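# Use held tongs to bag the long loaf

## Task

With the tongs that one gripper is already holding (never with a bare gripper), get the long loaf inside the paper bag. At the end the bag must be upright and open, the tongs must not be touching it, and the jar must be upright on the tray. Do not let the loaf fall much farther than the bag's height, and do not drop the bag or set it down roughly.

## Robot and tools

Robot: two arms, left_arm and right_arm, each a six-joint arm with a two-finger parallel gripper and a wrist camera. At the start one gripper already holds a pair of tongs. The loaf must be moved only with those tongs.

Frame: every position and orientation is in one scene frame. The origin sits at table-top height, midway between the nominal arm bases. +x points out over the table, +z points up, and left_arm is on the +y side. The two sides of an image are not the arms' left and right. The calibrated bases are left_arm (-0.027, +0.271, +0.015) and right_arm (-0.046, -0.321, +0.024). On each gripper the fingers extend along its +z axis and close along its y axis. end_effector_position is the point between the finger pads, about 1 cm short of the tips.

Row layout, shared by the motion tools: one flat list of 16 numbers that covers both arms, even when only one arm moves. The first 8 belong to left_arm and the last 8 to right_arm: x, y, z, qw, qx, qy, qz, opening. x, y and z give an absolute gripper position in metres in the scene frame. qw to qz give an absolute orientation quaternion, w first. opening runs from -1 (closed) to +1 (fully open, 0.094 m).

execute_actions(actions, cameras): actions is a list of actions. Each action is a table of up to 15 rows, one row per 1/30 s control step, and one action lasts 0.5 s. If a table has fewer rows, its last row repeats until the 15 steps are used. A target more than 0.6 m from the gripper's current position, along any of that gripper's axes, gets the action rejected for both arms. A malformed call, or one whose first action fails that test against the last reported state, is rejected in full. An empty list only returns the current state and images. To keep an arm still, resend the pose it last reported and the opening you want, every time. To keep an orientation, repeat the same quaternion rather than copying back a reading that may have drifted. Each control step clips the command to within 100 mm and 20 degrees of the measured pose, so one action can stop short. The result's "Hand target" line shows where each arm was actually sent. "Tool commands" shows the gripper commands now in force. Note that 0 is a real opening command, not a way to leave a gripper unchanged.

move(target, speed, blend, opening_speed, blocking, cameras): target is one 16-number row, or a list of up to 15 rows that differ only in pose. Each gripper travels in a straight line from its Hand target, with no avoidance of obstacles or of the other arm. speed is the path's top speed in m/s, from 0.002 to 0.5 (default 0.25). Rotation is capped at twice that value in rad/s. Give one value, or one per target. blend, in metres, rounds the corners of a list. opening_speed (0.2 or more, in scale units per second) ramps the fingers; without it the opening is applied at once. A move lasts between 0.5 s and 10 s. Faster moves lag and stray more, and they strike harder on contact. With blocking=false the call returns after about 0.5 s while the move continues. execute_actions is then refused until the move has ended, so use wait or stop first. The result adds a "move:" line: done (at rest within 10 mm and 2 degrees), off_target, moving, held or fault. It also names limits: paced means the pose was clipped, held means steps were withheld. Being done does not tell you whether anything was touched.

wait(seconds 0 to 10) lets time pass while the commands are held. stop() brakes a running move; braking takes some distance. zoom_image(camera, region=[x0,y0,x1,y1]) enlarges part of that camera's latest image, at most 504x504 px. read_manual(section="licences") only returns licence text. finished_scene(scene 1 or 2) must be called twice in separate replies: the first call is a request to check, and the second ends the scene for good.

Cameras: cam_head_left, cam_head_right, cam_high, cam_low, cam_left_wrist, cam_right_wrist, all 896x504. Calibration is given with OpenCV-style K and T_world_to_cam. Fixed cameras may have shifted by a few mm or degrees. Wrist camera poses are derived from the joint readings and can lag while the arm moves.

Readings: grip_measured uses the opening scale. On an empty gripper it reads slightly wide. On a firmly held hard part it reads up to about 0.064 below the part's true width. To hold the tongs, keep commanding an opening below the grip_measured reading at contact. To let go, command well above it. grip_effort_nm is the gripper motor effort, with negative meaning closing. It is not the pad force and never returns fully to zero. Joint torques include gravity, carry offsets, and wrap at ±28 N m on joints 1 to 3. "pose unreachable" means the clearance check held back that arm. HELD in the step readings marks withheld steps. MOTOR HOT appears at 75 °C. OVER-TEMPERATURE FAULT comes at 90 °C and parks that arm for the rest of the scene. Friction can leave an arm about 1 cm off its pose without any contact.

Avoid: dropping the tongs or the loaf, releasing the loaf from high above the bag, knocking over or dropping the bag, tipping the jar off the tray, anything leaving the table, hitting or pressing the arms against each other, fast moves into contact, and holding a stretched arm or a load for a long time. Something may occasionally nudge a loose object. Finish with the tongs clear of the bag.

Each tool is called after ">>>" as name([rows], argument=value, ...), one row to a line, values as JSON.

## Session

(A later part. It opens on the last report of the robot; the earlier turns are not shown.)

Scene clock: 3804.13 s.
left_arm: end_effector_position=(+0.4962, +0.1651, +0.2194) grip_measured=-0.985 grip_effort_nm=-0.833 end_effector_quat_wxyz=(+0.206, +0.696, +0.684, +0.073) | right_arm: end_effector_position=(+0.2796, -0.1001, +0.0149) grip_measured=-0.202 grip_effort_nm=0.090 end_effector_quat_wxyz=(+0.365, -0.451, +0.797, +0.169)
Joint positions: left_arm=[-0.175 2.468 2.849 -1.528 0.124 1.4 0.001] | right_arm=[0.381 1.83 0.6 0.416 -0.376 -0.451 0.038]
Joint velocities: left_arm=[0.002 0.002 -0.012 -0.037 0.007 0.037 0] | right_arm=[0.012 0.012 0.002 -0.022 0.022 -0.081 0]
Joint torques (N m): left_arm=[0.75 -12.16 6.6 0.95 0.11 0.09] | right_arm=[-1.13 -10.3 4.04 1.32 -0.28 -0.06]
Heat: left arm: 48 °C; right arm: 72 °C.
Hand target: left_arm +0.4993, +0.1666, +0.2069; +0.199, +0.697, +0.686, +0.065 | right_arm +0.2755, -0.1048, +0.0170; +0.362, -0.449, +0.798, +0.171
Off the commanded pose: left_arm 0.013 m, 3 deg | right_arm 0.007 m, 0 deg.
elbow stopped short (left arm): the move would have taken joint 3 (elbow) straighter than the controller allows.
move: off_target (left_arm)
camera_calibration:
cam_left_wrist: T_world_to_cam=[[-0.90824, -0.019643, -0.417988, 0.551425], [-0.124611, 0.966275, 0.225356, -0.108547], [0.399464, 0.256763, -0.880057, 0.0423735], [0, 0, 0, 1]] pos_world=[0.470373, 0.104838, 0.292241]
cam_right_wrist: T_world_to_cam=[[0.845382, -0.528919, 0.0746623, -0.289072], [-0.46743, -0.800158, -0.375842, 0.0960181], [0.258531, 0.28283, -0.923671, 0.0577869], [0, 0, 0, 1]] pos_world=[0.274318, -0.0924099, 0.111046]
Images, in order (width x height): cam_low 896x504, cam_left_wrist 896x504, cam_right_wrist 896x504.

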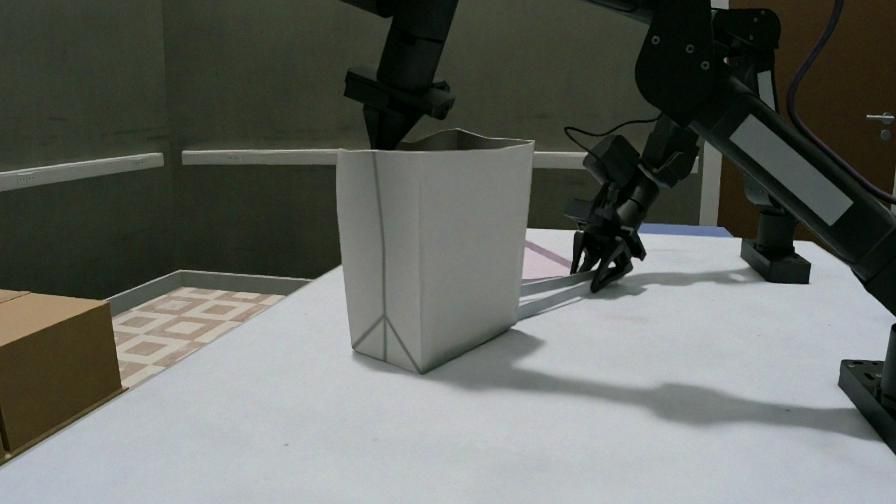

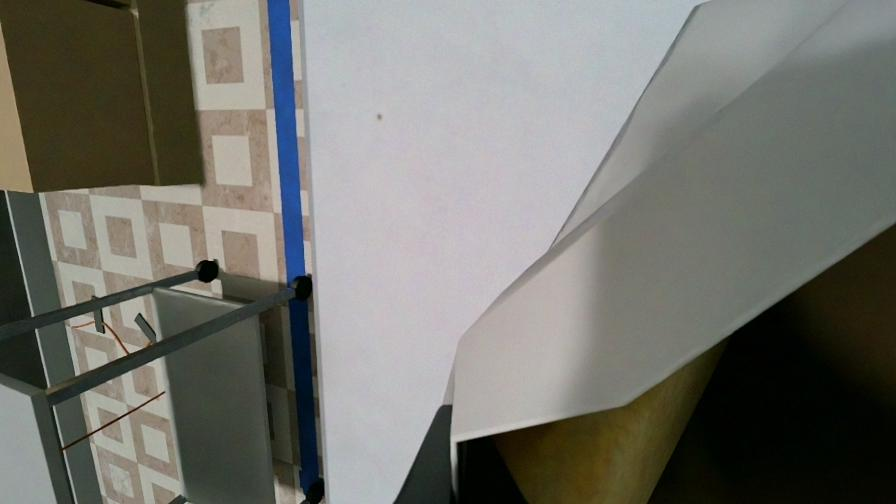

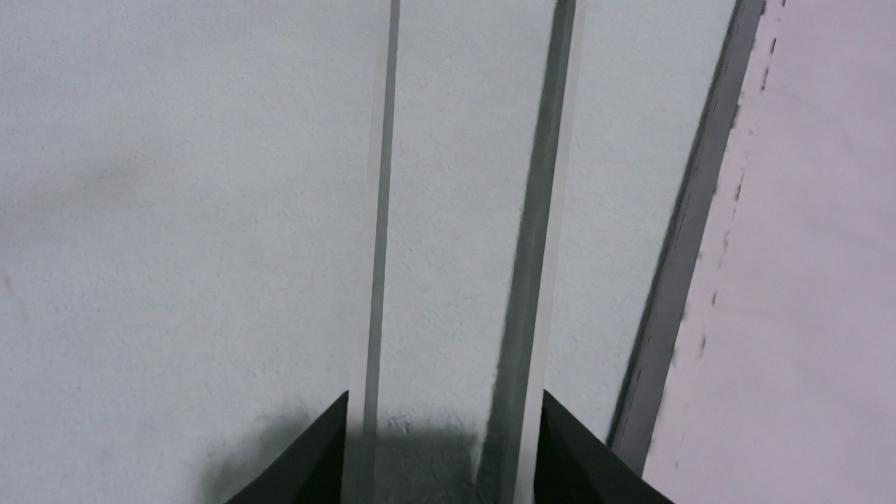

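>>> move(target=[0.50,0.1665,0.207,0.1829,0.7001,0.6880,0.0542,-1,0.238,-0.17,0.020,0.3619,-0.4501,0.7985,0.1703,-0.20], speed=0.07, cameras=["cam_low","cam_left_wrist","cam_high"])

Scene clock: 3813.00 s.
left_arm: end_effector_position=(+0.4962, +0.1651, +0.2194) grip_measured=-0.985 grip_effort_nm=-0.838 end_effector_quat_wxyz=(+0.206, +0.696, +0.684, +0.073) | right_arm: end_effector_position=(+0.2423, -0.1695, +0.0168) grip_measured=-0.202 grip_effort_nm=0.085 end_effector_quat_wxyz=(+0.359, -0.448, +0.802, +0.165)
Joint positions: left_arm=[-0.175 2.468 2.849 -1.528 0.124 1.4 0.001] | right_arm=[0.168 1.632 0.399 0.331 -0.503 -0.625 0.038]
Joint velocities: left_arm=[-0.012 -0.017 0.002 -0.007 0.037 -0.022 -0.001] | right_arm=[0.002 -0.012 0.017 -0.007 -0.022 0.022 0]
Joint torques (N m): left_arm=[0.43 -12.29 6.8 0.93 0.17 0.08] | right_arm=[-0.84 -8.08 4.29 1.26 -0.47 -0.09]
Heat: left arm: 51 °C; right arm: 68 °C.
Hand target: left_arm +0.4992, +0.1666, +0.2067; +0.198, +0.697, +0.686, +0.065 | right_arm +0.2388, -0.1696, +0.0209; +0.363, -0.449, +0.798, +0.171
Off the commanded pose: left_arm 0.013 m, 3 deg | right_arm 0.005 m, 1 deg.
elbow stopped short (left arm): the move would have taken joint 3 (elbow) straighter than the controller allows.
move: off_target (left_arm)
camera_calibration:
cam_left_wrist: T_world_to_cam=[[-0.90824, -0.019643, -0.417988, 0.551425], [-0.124611, 0.966275, 0.225356, -0.108547], [0.399464, 0.256763, -0.880057, 0.0423735], [0, 0, 0, 1]] pos_world=[0.470373, 0.104838, 0.292241]
Images, in order (width x height): cam_high 896x504, cam_low 896x504, cam_left_wrist 896x504.

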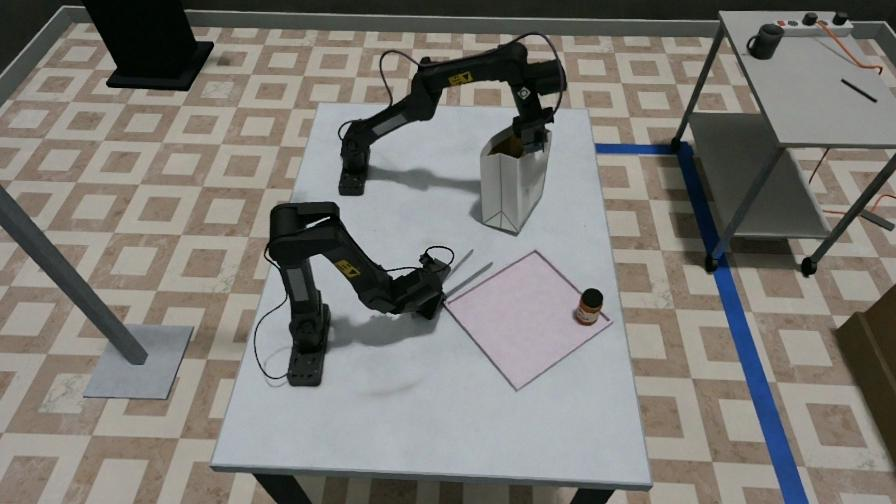

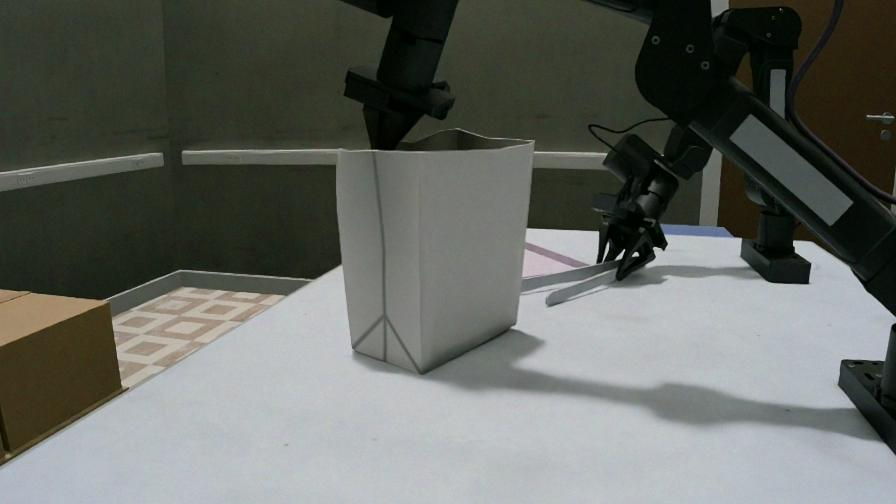

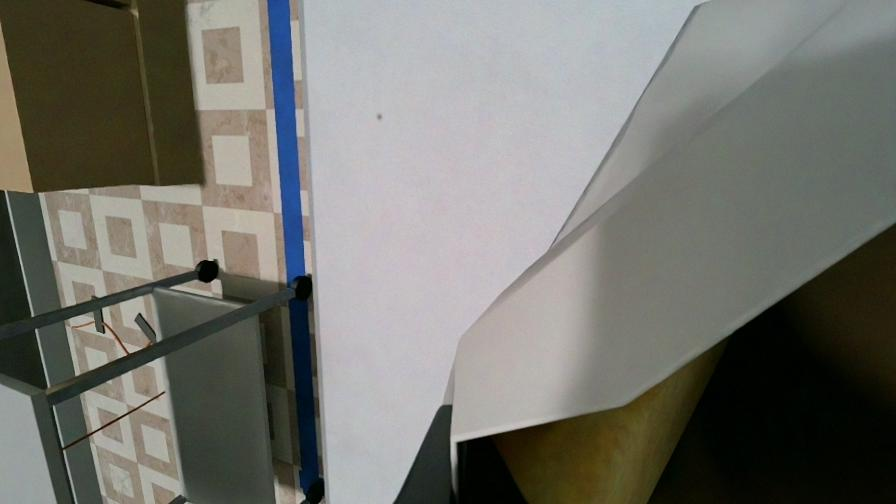

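>>> move([
  [0.50,0.1665,0.207,0.1829,0.7001,0.6880,0.0542,-1,0.240,-0.172,0.14,0.3619,-0.4501,0.7985,0.1703,-0.20],
  [0.50,0.1665,0.207,0.1829,0.7001,0.6880,0.0542,-1,0.27,-0.30,0.27,0.40,-0.25,0.87,0.08,-0.20],
  [0.50,0.1665,0.207,0.1829,0.7001,0.6880,0.0542,-1,0.285,-0.40,0.30,0.4378,0.0191,0.8982,-0.0392,-0.20],
], speed=0.1, blend=[0.02,0.03,0], cameras=["cam_low","cam_left_wrist","cam_high","cam_head_right"])

Scene clock: 3829.60 s.
left_arm: end_effector_position=(+0.4962, +0.1651, +0.2194) grip_measured=-0.985 grip_effort_nm=-0.838 end_effector_quat_wxyz=(+0.206, +0.696, +0.684, +0.073) | right_arm: end_effector_position=(+0.2874, -0.3940, +0.2781) grip_measured=-0.202 grip_effort_nm=0.095 end_effector_quat_wxyz=(+0.408, +0.014, +0.912, -0.028)
Joint positions: left_arm=[-0.175 2.468 2.849 -1.528 0.124 1.4 0.001] | right_arm=[-0.348 1.154 1.155 -0.74 -0.162 -0.201 0.038]
Joint velocities: left_arm=[-0.012 -0.007 -0.012 0.007 -0.037 0.037 0] | right_arm=[-0.002 0.017 -0.002 -0.007 0.007 0.037 0]
Joint torques (N m): left_arm=[0.68 -12.46 6.61 0.92 0.14 0.07] | right_arm=[-0.83 -4.03 11.32 1.79 0.01 0.08]
Heat: left arm: 53 °C; right arm: 63 °C.
Hand target: left_arm +0.4992, +0.1666, +0.2067; +0.198, +0.697, +0.686, +0.065 | right_arm +0.2919, -0.3996, +0.2987; +0.435, +0.018, +0.899, -0.040
Off the commanded pose: left_arm 0.013 m, 3 deg | right_arm 0.023 m, 4 deg.
elbow stopped short (left arm): the move would have taken joint 3 (elbow) straighter than the controller allows.
move: off_target (left_arm, right_arm)
camera_calibration:
cam_left_wrist: T_world_to_cam=[[-0.90824, -0.019643, -0.417988, 0.551425], [-0.124611, 0.966275, 0.225356, -0.108547], [0.399464, 0.256763, -0.880057, 0.0423735], [0, 0, 0, 1]] pos_world=[0.470373, 0.104838, 0.292241]
Images, in order (width x height): cam_head_right 896x504, cam_high 896x504, cam_low 896x504, cam_left_wrist 896x504.

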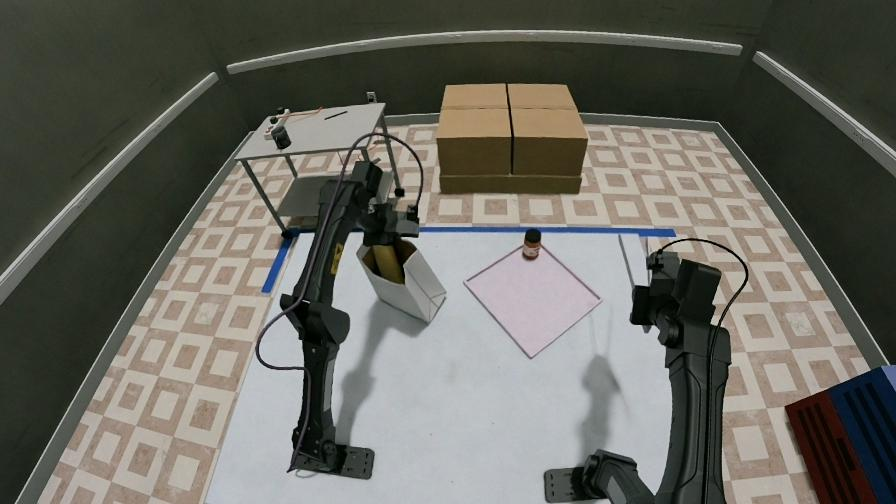

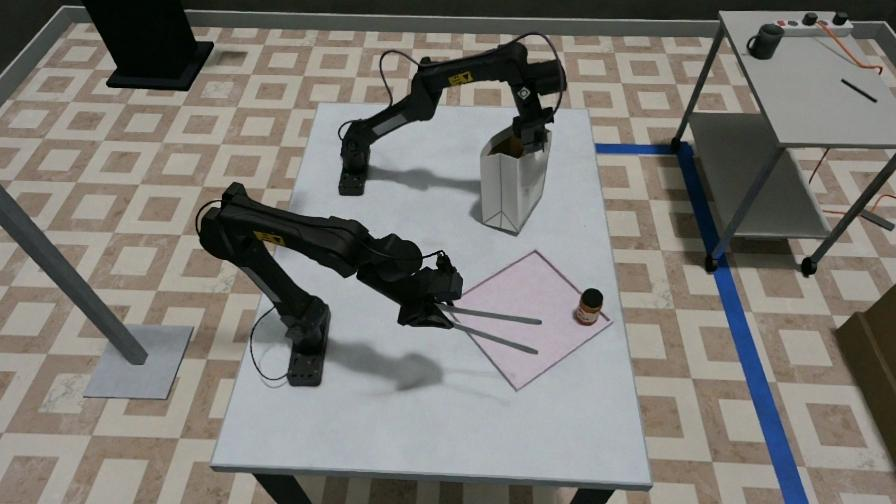

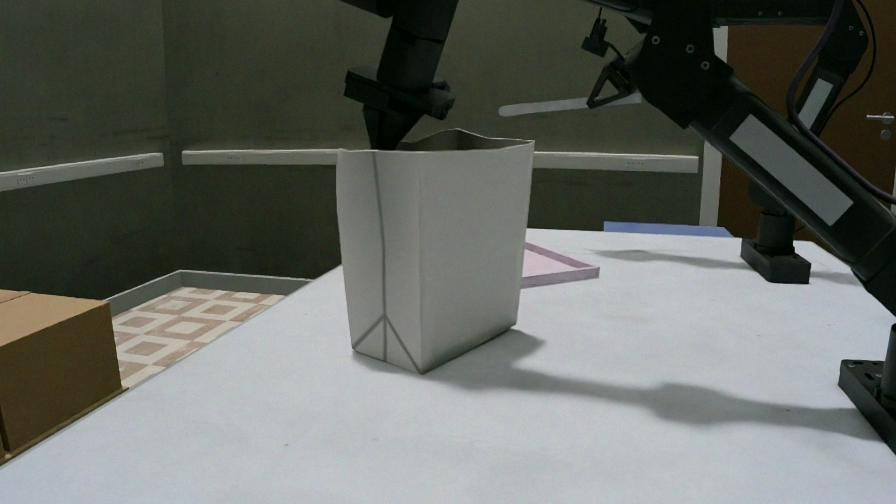

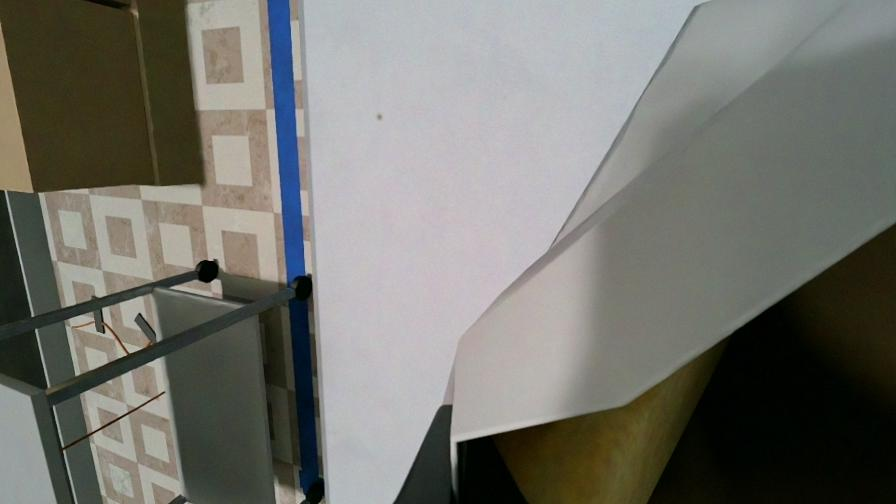

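>>> zoom_image(camera="cam_high", region=[450, 90, 600, 250])

>>> zoom_image(camera="cam_low", region=[310, 100, 570, 400])

>>> zoom_image(camera="cam_head_right", region=[330, 200, 630, 370])

Scaled by 3.150.

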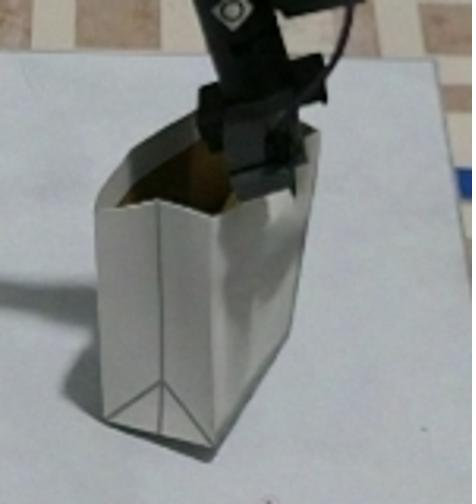

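Scaled by 1.680.

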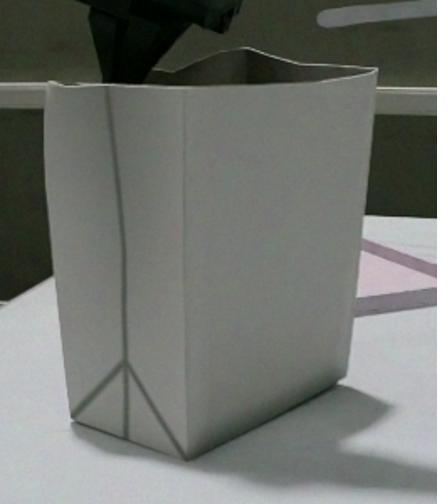

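Scaled by 1.680.

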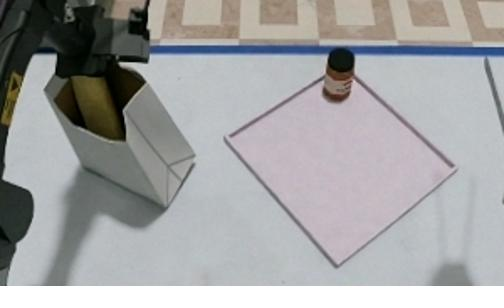

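>>> move(target=[0.488,0.160,0.204,0.1829,0.7001,0.6880,0.0542,-1,0.285,-0.40,0.30,0.4378,0.0191,0.8982,-0.0392,-0.20], speed=0.03, cameras=["cam_low","cam_left_wrist","cam_high"])

>>> zoom_image(camera="cam_high", region=[450, 90, 600, 250])

Scene clock: 3844.30 s.
left_arm: end_effector_position=(+0.4943, +0.1623, +0.2187) grip_measured=-0.985 grip_effort_nm=-0.838 end_effector_quat_wxyz=(+0.202, +0.698, +0.683, +0.073) | right_arm: end_effector_position=(+0.2850, -0.3981, +0.2818) grip_measured=-0.202 grip_effort_nm=0.095 end_effector_quat_wxyz=(+0.413, +0.019, +0.910, -0.033)
Joint positions: left_arm=[-0.183 2.468 2.849 -1.533 0.117 1.4 0.001] | right_arm=[-0.361 1.143 1.155 -0.739 -0.162 -0.2 0.038]
Joint velocities: left_arm=[-0.012 -0.007 0.007 -0.007 -0.022 -0.007 0] | right_arm=[0.022 -0.007 0.012 -0.007 0.007 -0.007 0]
Joint torques (N m): left_arm=[-0.32 -14.32 3.36 0.85 0.07 -0.06] | right_arm=[-0.83 -5.45 10 1.73 -0.12 -0.01]
Heat: left arm: 55 °C; right arm: 60 °C.
Hand target: left_arm +0.4881, +0.1601, +0.2044; +0.183, +0.700, +0.688, +0.054 | right_arm +0.2850, -0.4000, +0.3001; +0.438, +0.019, +0.898, -0.040
Off the commanded pose: left_arm 0.016 m, 3 deg | right_arm 0.018 m, 3 deg.
move: off_target (left_arm, right_arm)
camera_calibration:
cam_left_wrist: T_world_to_cam=[[-0.910242, -0.0119502, -0.413905, 0.548215], [-0.118529, 0.965276, 0.232794, -0.110405], [0.39675, 0.260959, -0.880051, 0.0438697], [0, 0, 0, 1]] pos_world=[0.468516, 0.101675, 0.291218]
Images, in order (width x height): cam_high 896x504, cam_low 896x504, cam_left_wrist 896x504.

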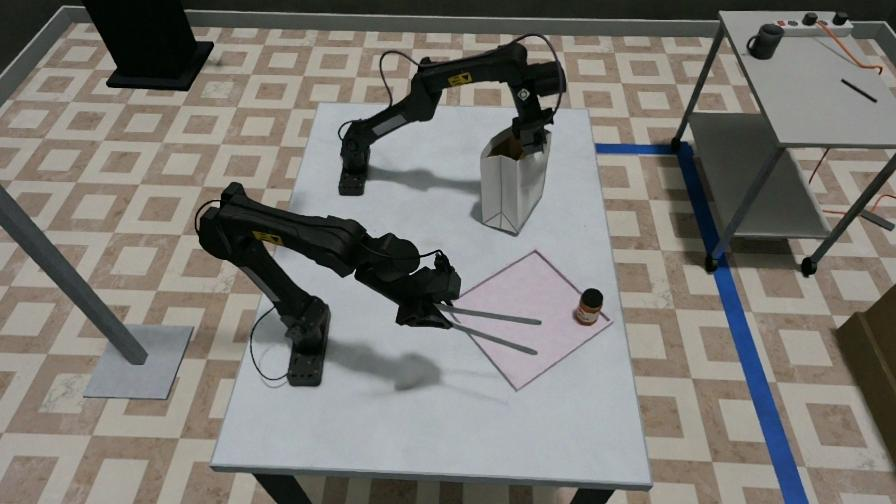

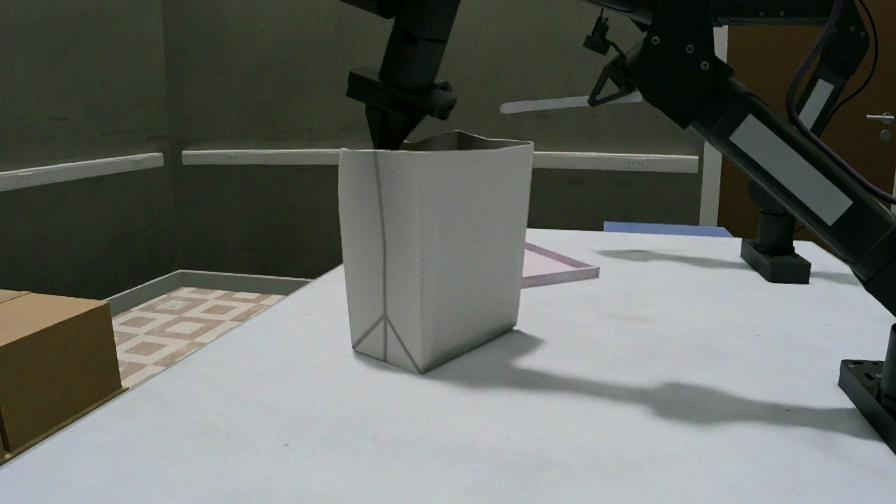

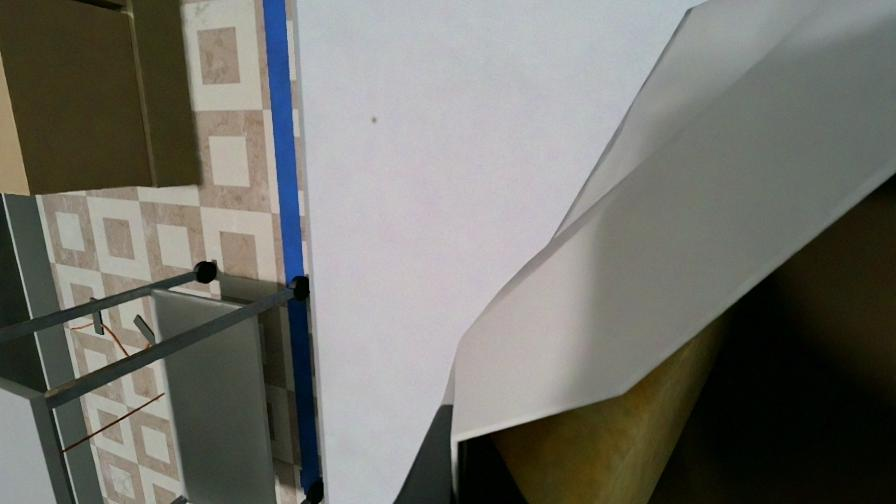

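Scaled by 3.150.

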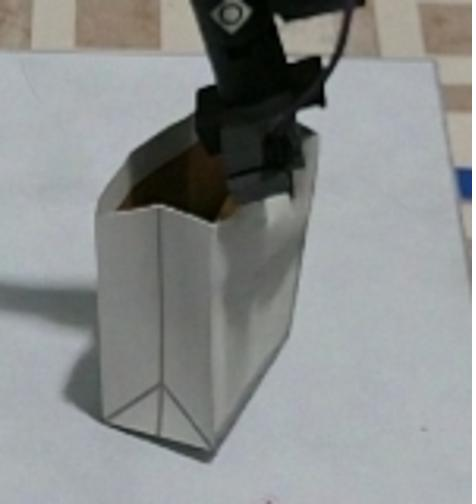

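>>> zoom_image(camera="cam_left_wrist", region=[360, 310, 720, 504])

>>> zoom_image(camera="cam_head_right", region=[340, 200, 460, 330])

>>> execute_actions(actions=[], cameras=["cam_head_left","cam_head_right"])

>>> zoom_image(camera="cam_head_left", region=[300, 200, 420, 330])

Scaled by 1.400.

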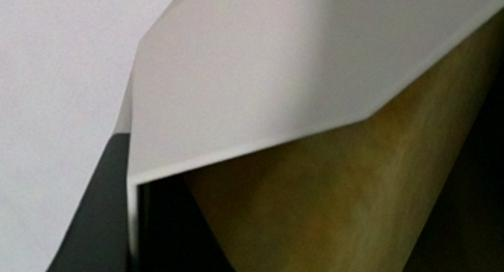

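This scene's latest camera images include none from cam_head_right. They are from: cam_high, cam_low, cam_left_wrist. cam_head_right's image comes with the result of a call that names it in "cameras".

Scene clock: 3866.63 s.
left_arm: end_effector_position=(+0.4942, +0.1624, +0.2186) grip_measured=-0.985 grip_effort_nm=-0.838 end_effector_quat_wxyz=(+0.202, +0.698, +0.683, +0.073) | right_arm: end_effector_position=(+0.2850, -0.3981, +0.2818) grip_measured=-0.202 grip_effort_nm=0.090 end_effector_quat_wxyz=(+0.413, +0.019, +0.910, -0.033)
Joint positions: left_arm=[-0.183 2.468 2.849 -1.534 0.117 1.4 0.001] | right_arm=[-0.361 1.143 1.155 -0.739 -0.162 -0.2 0.038]
Joint velocities: left_arm=[-0.032 -0.007 0.007 0.007 0.081 -0.007 0] | right_arm=[0.002 -0.002 -0.002 0.007 0.051 -0.022 0]
Joint torques (N m): left_arm=[-0.62 -14.46 3.41 0.82 0.15 -0.09] | right_arm=[-0.84 -5.46 9.98 1.73 -0.12 -0.02]
Heat: left arm: 59 °C; right arm: 58 °C.
Hand target: left_arm +0.4881, +0.1601, +0.2044; +0.183, +0.700, +0.688, +0.054 | right_arm +0.2850, -0.4000, +0.3001; +0.438, +0.019, +0.898, -0.040
Tool commands: left_gripper/opening=-1.0 right_gripper/opening=-0.2
Off the commanded pose: left_arm 0.016 m, 3 deg | right_arm 0.018 m, 3 deg.
Images, in order (width x height): cam_head_left 896x504, cam_head_right 896x504.

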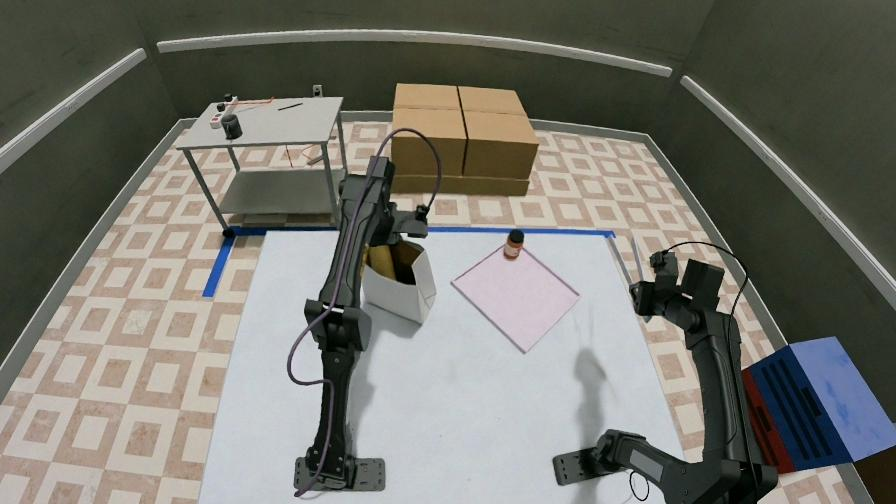

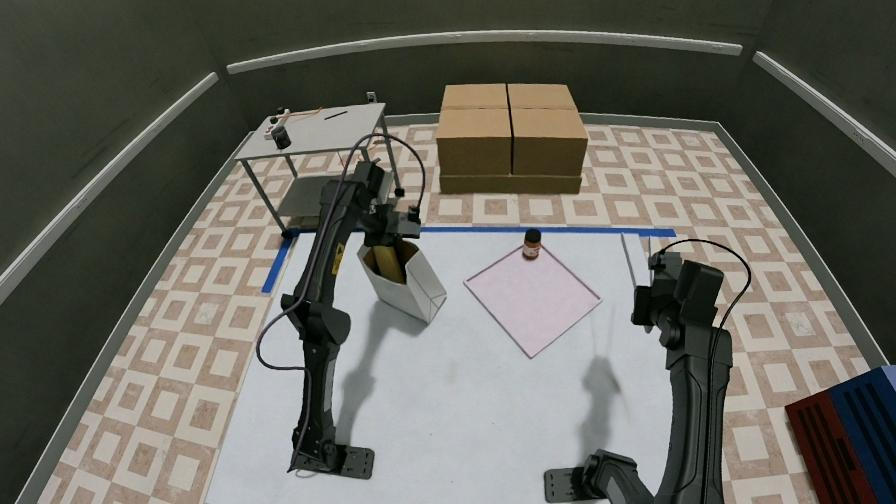

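Scaled by 3.877.

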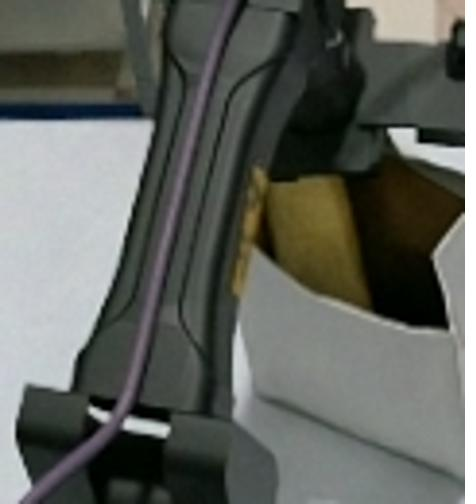

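>>> execute_actions(actions=[], cameras=["cam_high","cam_head_right","cam_low"])

>>> zoom_image(camera="cam_high", region=[470, 100, 570, 180])

>>> zoom_image(camera="cam_head_right", region=[345, 215, 455, 305])

>>> zoom_image(camera="cam_low", region=[330, 60, 550, 200])

Scene clock: 3877.60 s.
left_arm: end_effector_position=(+0.4942, +0.1624, +0.2186) grip_measured=-0.985 grip_effort_nm=-0.838 end_effector_quat_wxyz=(+0.202, +0.698, +0.683, +0.073) | right_arm: end_effector_position=(+0.2850, -0.3981, +0.2818) grip_measured=-0.202 grip_effort_nm=0.095 end_effector_quat_wxyz=(+0.413, +0.019, +0.910, -0.033)
Joint positions: left_arm=[-0.183 2.468 2.849 -1.534 0.117 1.4 0.001] | right_arm=[-0.361 1.143 1.155 -0.739 -0.162 -0.2 0.038]
Joint velocities: left_arm=[0.007 0.002 0.012 0.007 -0.066 -0.081 0.001] | right_arm=[-0.017 -0.017 -0.012 0.007 0.007 -0.081 0.001]
Joint torques (N m): left_arm=[-0.23 -14.35 3.36 0.79 0.17 -0.07] | right_arm=[-0.84 -5.46 9.99 1.73 -0.12 -0.02]
Heat: left arm: 60 °C; right arm: 58 °C.
Hand target: left_arm +0.4881, +0.1601, +0.2044; +0.183, +0.700, +0.688, +0.054 | right_arm +0.2850, -0.4000, +0.3001; +0.438, +0.019, +0.898, -0.040
Tool commands: left_gripper/opening=-1.0 right_gripper/opening=-0.2
Off the commanded pose: left_arm 0.016 m, 3 deg | right_arm 0.018 m, 3 deg.
Images, in order (width x height): cam_head_right 896x504, cam_high 896x504, cam_low 896x504.

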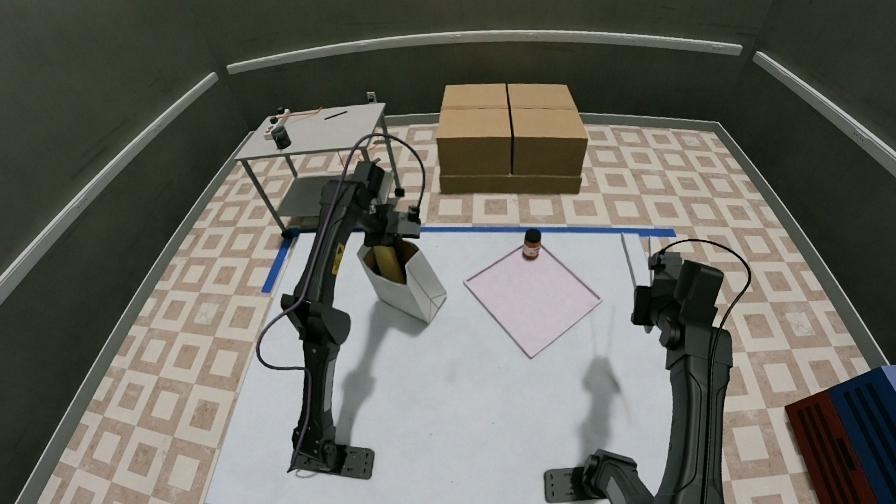

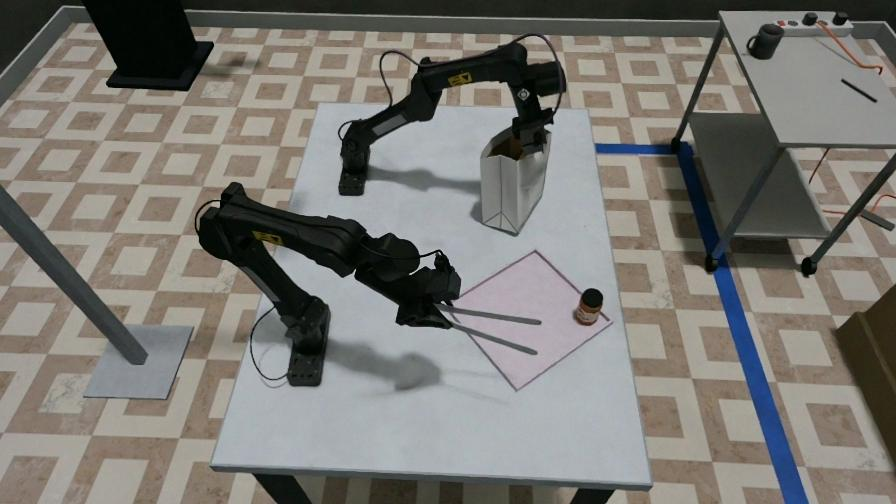

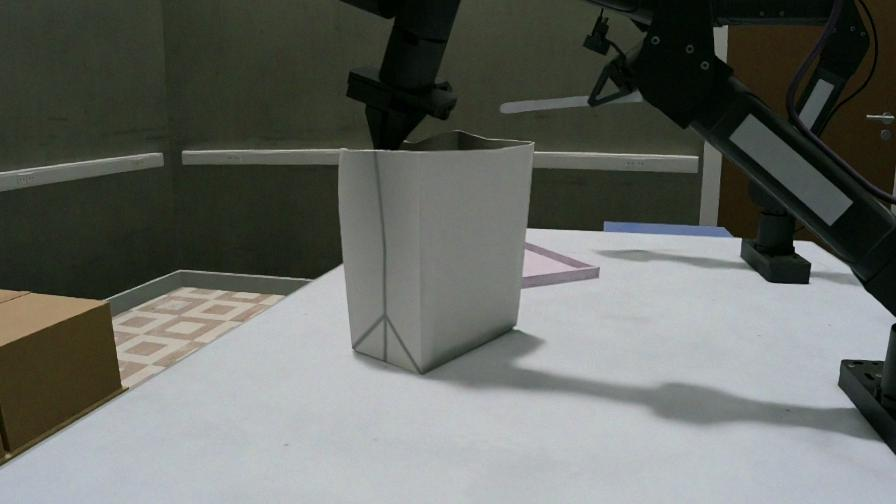

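Scaled by 5.040.

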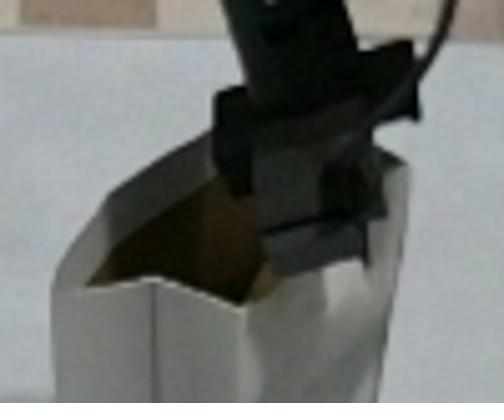

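Scaled by 4.582.

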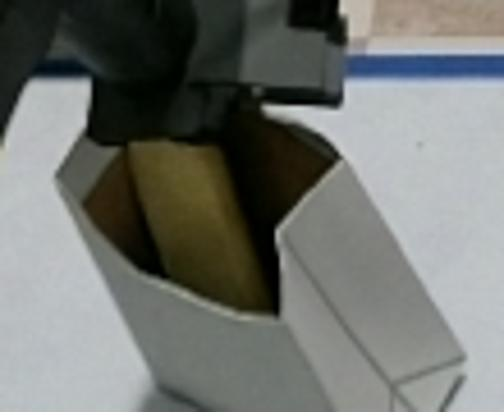

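Scaled by 2.291.

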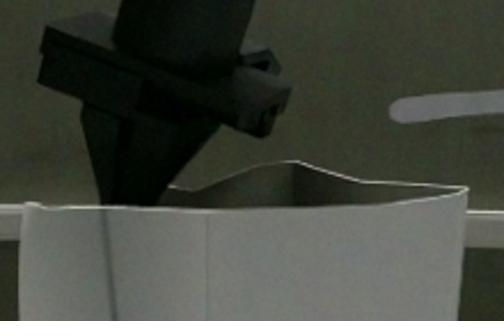

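>>> move(target=[0.494,0.162,0.222,0.1829,0.7001,0.6880,0.0542,-1,0.285,-0.40,0.30,0.4378,0.0191,0.8982,-0.0392,-0.20], speed=0.03, cameras=["cam_low","cam_left_wrist"])

Scene clock: 3939.70 s.
left_arm: end_effector_position=(+0.4918, +0.1628, +0.2176) grip_measured=-0.985 grip_effort_nm=-0.833 end_effector_quat_wxyz=(+0.198, +0.699, +0.684, +0.070) | right_arm: end_effector_position=(+0.2850, -0.3981, +0.2818) grip_measured=-0.202 grip_effort_nm=0.090 end_effector_quat_wxyz=(+0.413, +0.019, +0.910, -0.033)
Joint positions: left_arm=[-0.183 2.468 2.849 -1.544 0.117 1.4 0.001] | right_arm=[-0.361 1.143 1.155 -0.739 -0.162 -0.2 0.038]
Joint velocities: left_arm=[-0.002 -0.007 -0.007 -0.022 0.051 0.051 0] | right_arm=[-0.012 0.002 0.002 0.007 -0.037 -0.007 0]
Joint torques (N m): left_arm=[0.21 -15.08 6.46 0.92 0.11 -0.07] | right_arm=[-0.83 -5.48 9.95 1.73 -0.12 -0.01]
Heat: left arm: 62 °C; right arm: 56 °C.
Hand target: left_arm +0.4934, +0.1621, +0.2216; +0.206, +0.695, +0.685, +0.070 | right_arm +0.2849, -0.3999, +0.2999; +0.438, +0.019, +0.898, -0.040
Off the commanded pose: left_arm 0.005 m, 3 deg | right_arm 0.018 m, 3 deg.
elbow stopped short (left arm): the move would have taken joint 3 (elbow) straighter than the controller allows.
move: off_target (left_arm, right_arm)
camera_calibration:
cam_left_wrist: T_world_to_cam=[[-0.914676, -0.0111875, -0.404033, 0.545436], [-0.116133, 0.964741, 0.236196, -0.112742], [0.387145, 0.262965, -0.883724, 0.0489431], [0, 0, 0, 1]] pos_world=[0.466856, 0.101999, 0.290256]
Images, in order (width x height): cam_low 896x504, cam_left_wrist 896x504.

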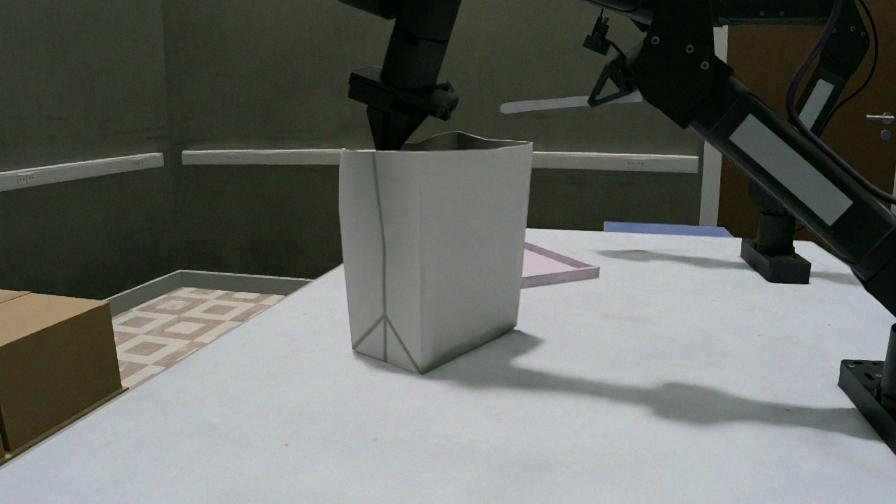

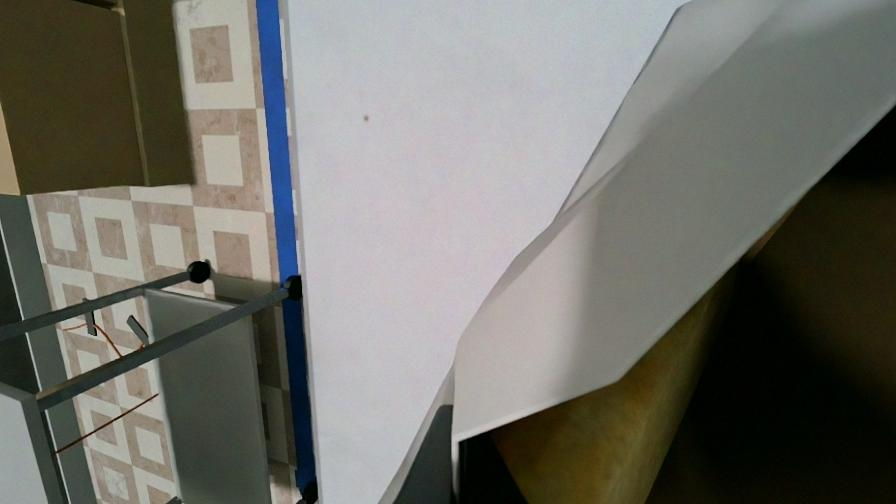

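>>> move(target=[0.4915,0.163,0.222,0.198,0.699,0.684,0.070,-0.80,0.285,-0.40,0.30,0.4378,0.0191,0.8982,-0.0392,-0.20], speed=0.03, opening_speed=0.4, cameras=["cam_low","cam_left_wrist","cam_high"])

>>> zoom_image(camera="cam_left_wrist", region=[360, 310, 720, 504])

Scene clock: 3946.07 s.
left_arm: end_effector_position=(+0.4919, +0.1629, +0.2176) grip_measured=-0.802 grip_effort_nm=0.085 end_effector_quat_wxyz=(+0.198, +0.699, +0.684, +0.070) | right_arm: end_effector_position=(+0.2850, -0.3981, +0.2818) grip_measured=-0.202 grip_effort_nm=0.100 end_effector_quat_wxyz=(+0.413, +0.019, +0.910, -0.033)
Joint positions: left_arm=[-0.183 2.468 2.849 -1.544 0.116 1.4 0.009] | right_arm=[-0.361 1.143 1.155 -0.739 -0.162 -0.2 0.038]
Joint velocities: left_arm=[0.032 0.002 -0.012 -0.051 0.022 -0.022 0] | right_arm=[-0.002 -0.017 -0.007 -0.022 0.037 -0.022 -0.001]
Joint torques (N m): left_arm=[0.17 -15.31 6.61 0.9 0.07 0.05] | right_arm=[-0.84 -5.49 9.95 1.72 -0.12 -0.01]
Heat: left arm: 63 °C; right arm: 56 °C.
Hand target: left_arm +0.4911, +0.1630, +0.2217; +0.201, +0.698, +0.683, +0.072 | right_arm +0.2849, -0.3999, +0.2999; +0.438, +0.019, +0.898, -0.040
Off the commanded pose: left_arm 0.004 m, 0 deg | right_arm 0.018 m, 3 deg.
elbow stopped short (left arm): the move would have taken joint 3 (elbow) straighter than the controller allows.
move: off_target (right_arm)
camera_calibration:
cam_left_wrist: T_world_to_cam=[[-0.914625, -0.0111849, -0.404149, 0.545457], [-0.116453, 0.964542, 0.236849, -0.112815], [0.38717, 0.263692, -0.883497, 0.0487043], [0, 0, 0, 1]] pos_world=[0.466894, 0.102073, 0.290196]
Images, in order (width x height): cam_high 896x504, cam_low 896x504, cam_left_wrist 896x504.

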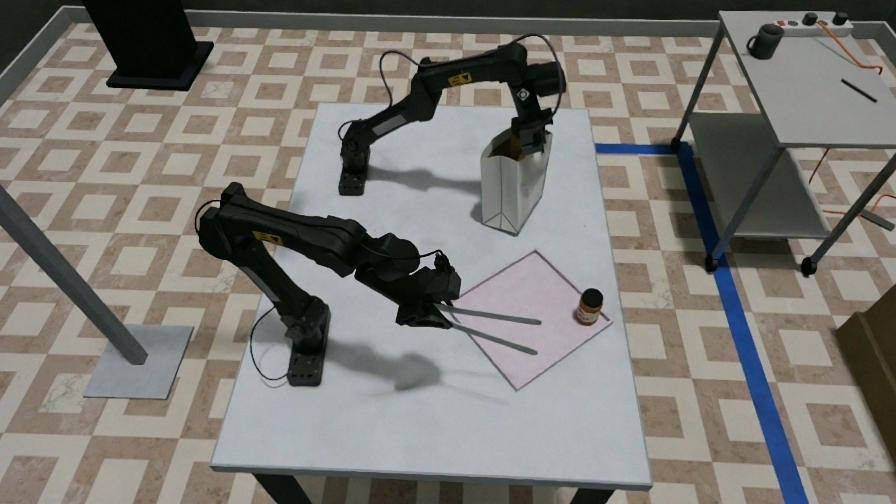

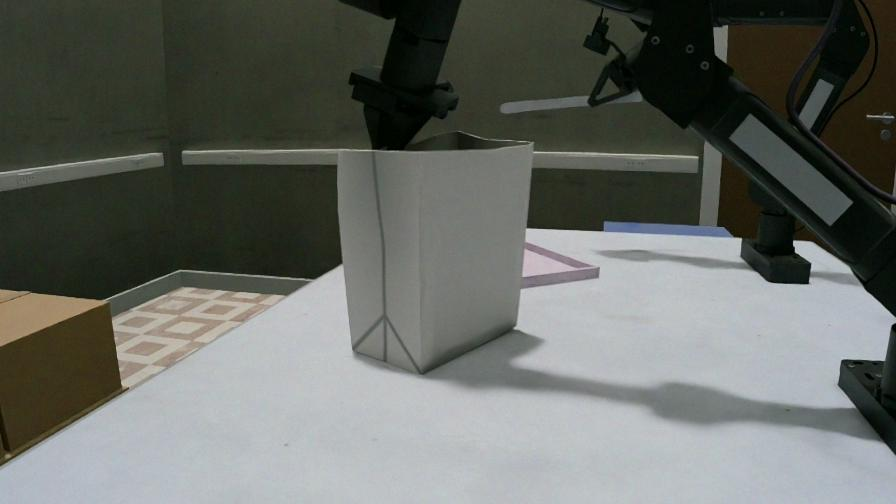

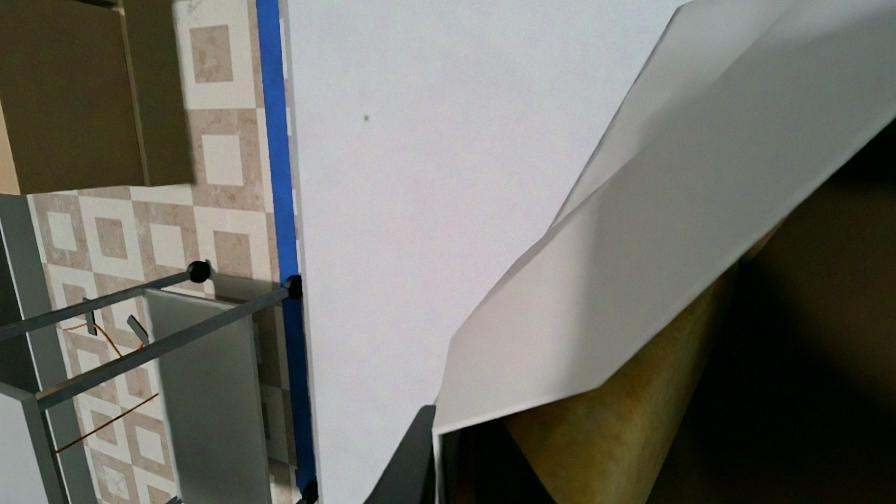

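Scaled by 1.400.

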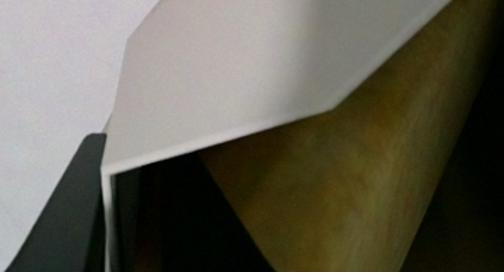

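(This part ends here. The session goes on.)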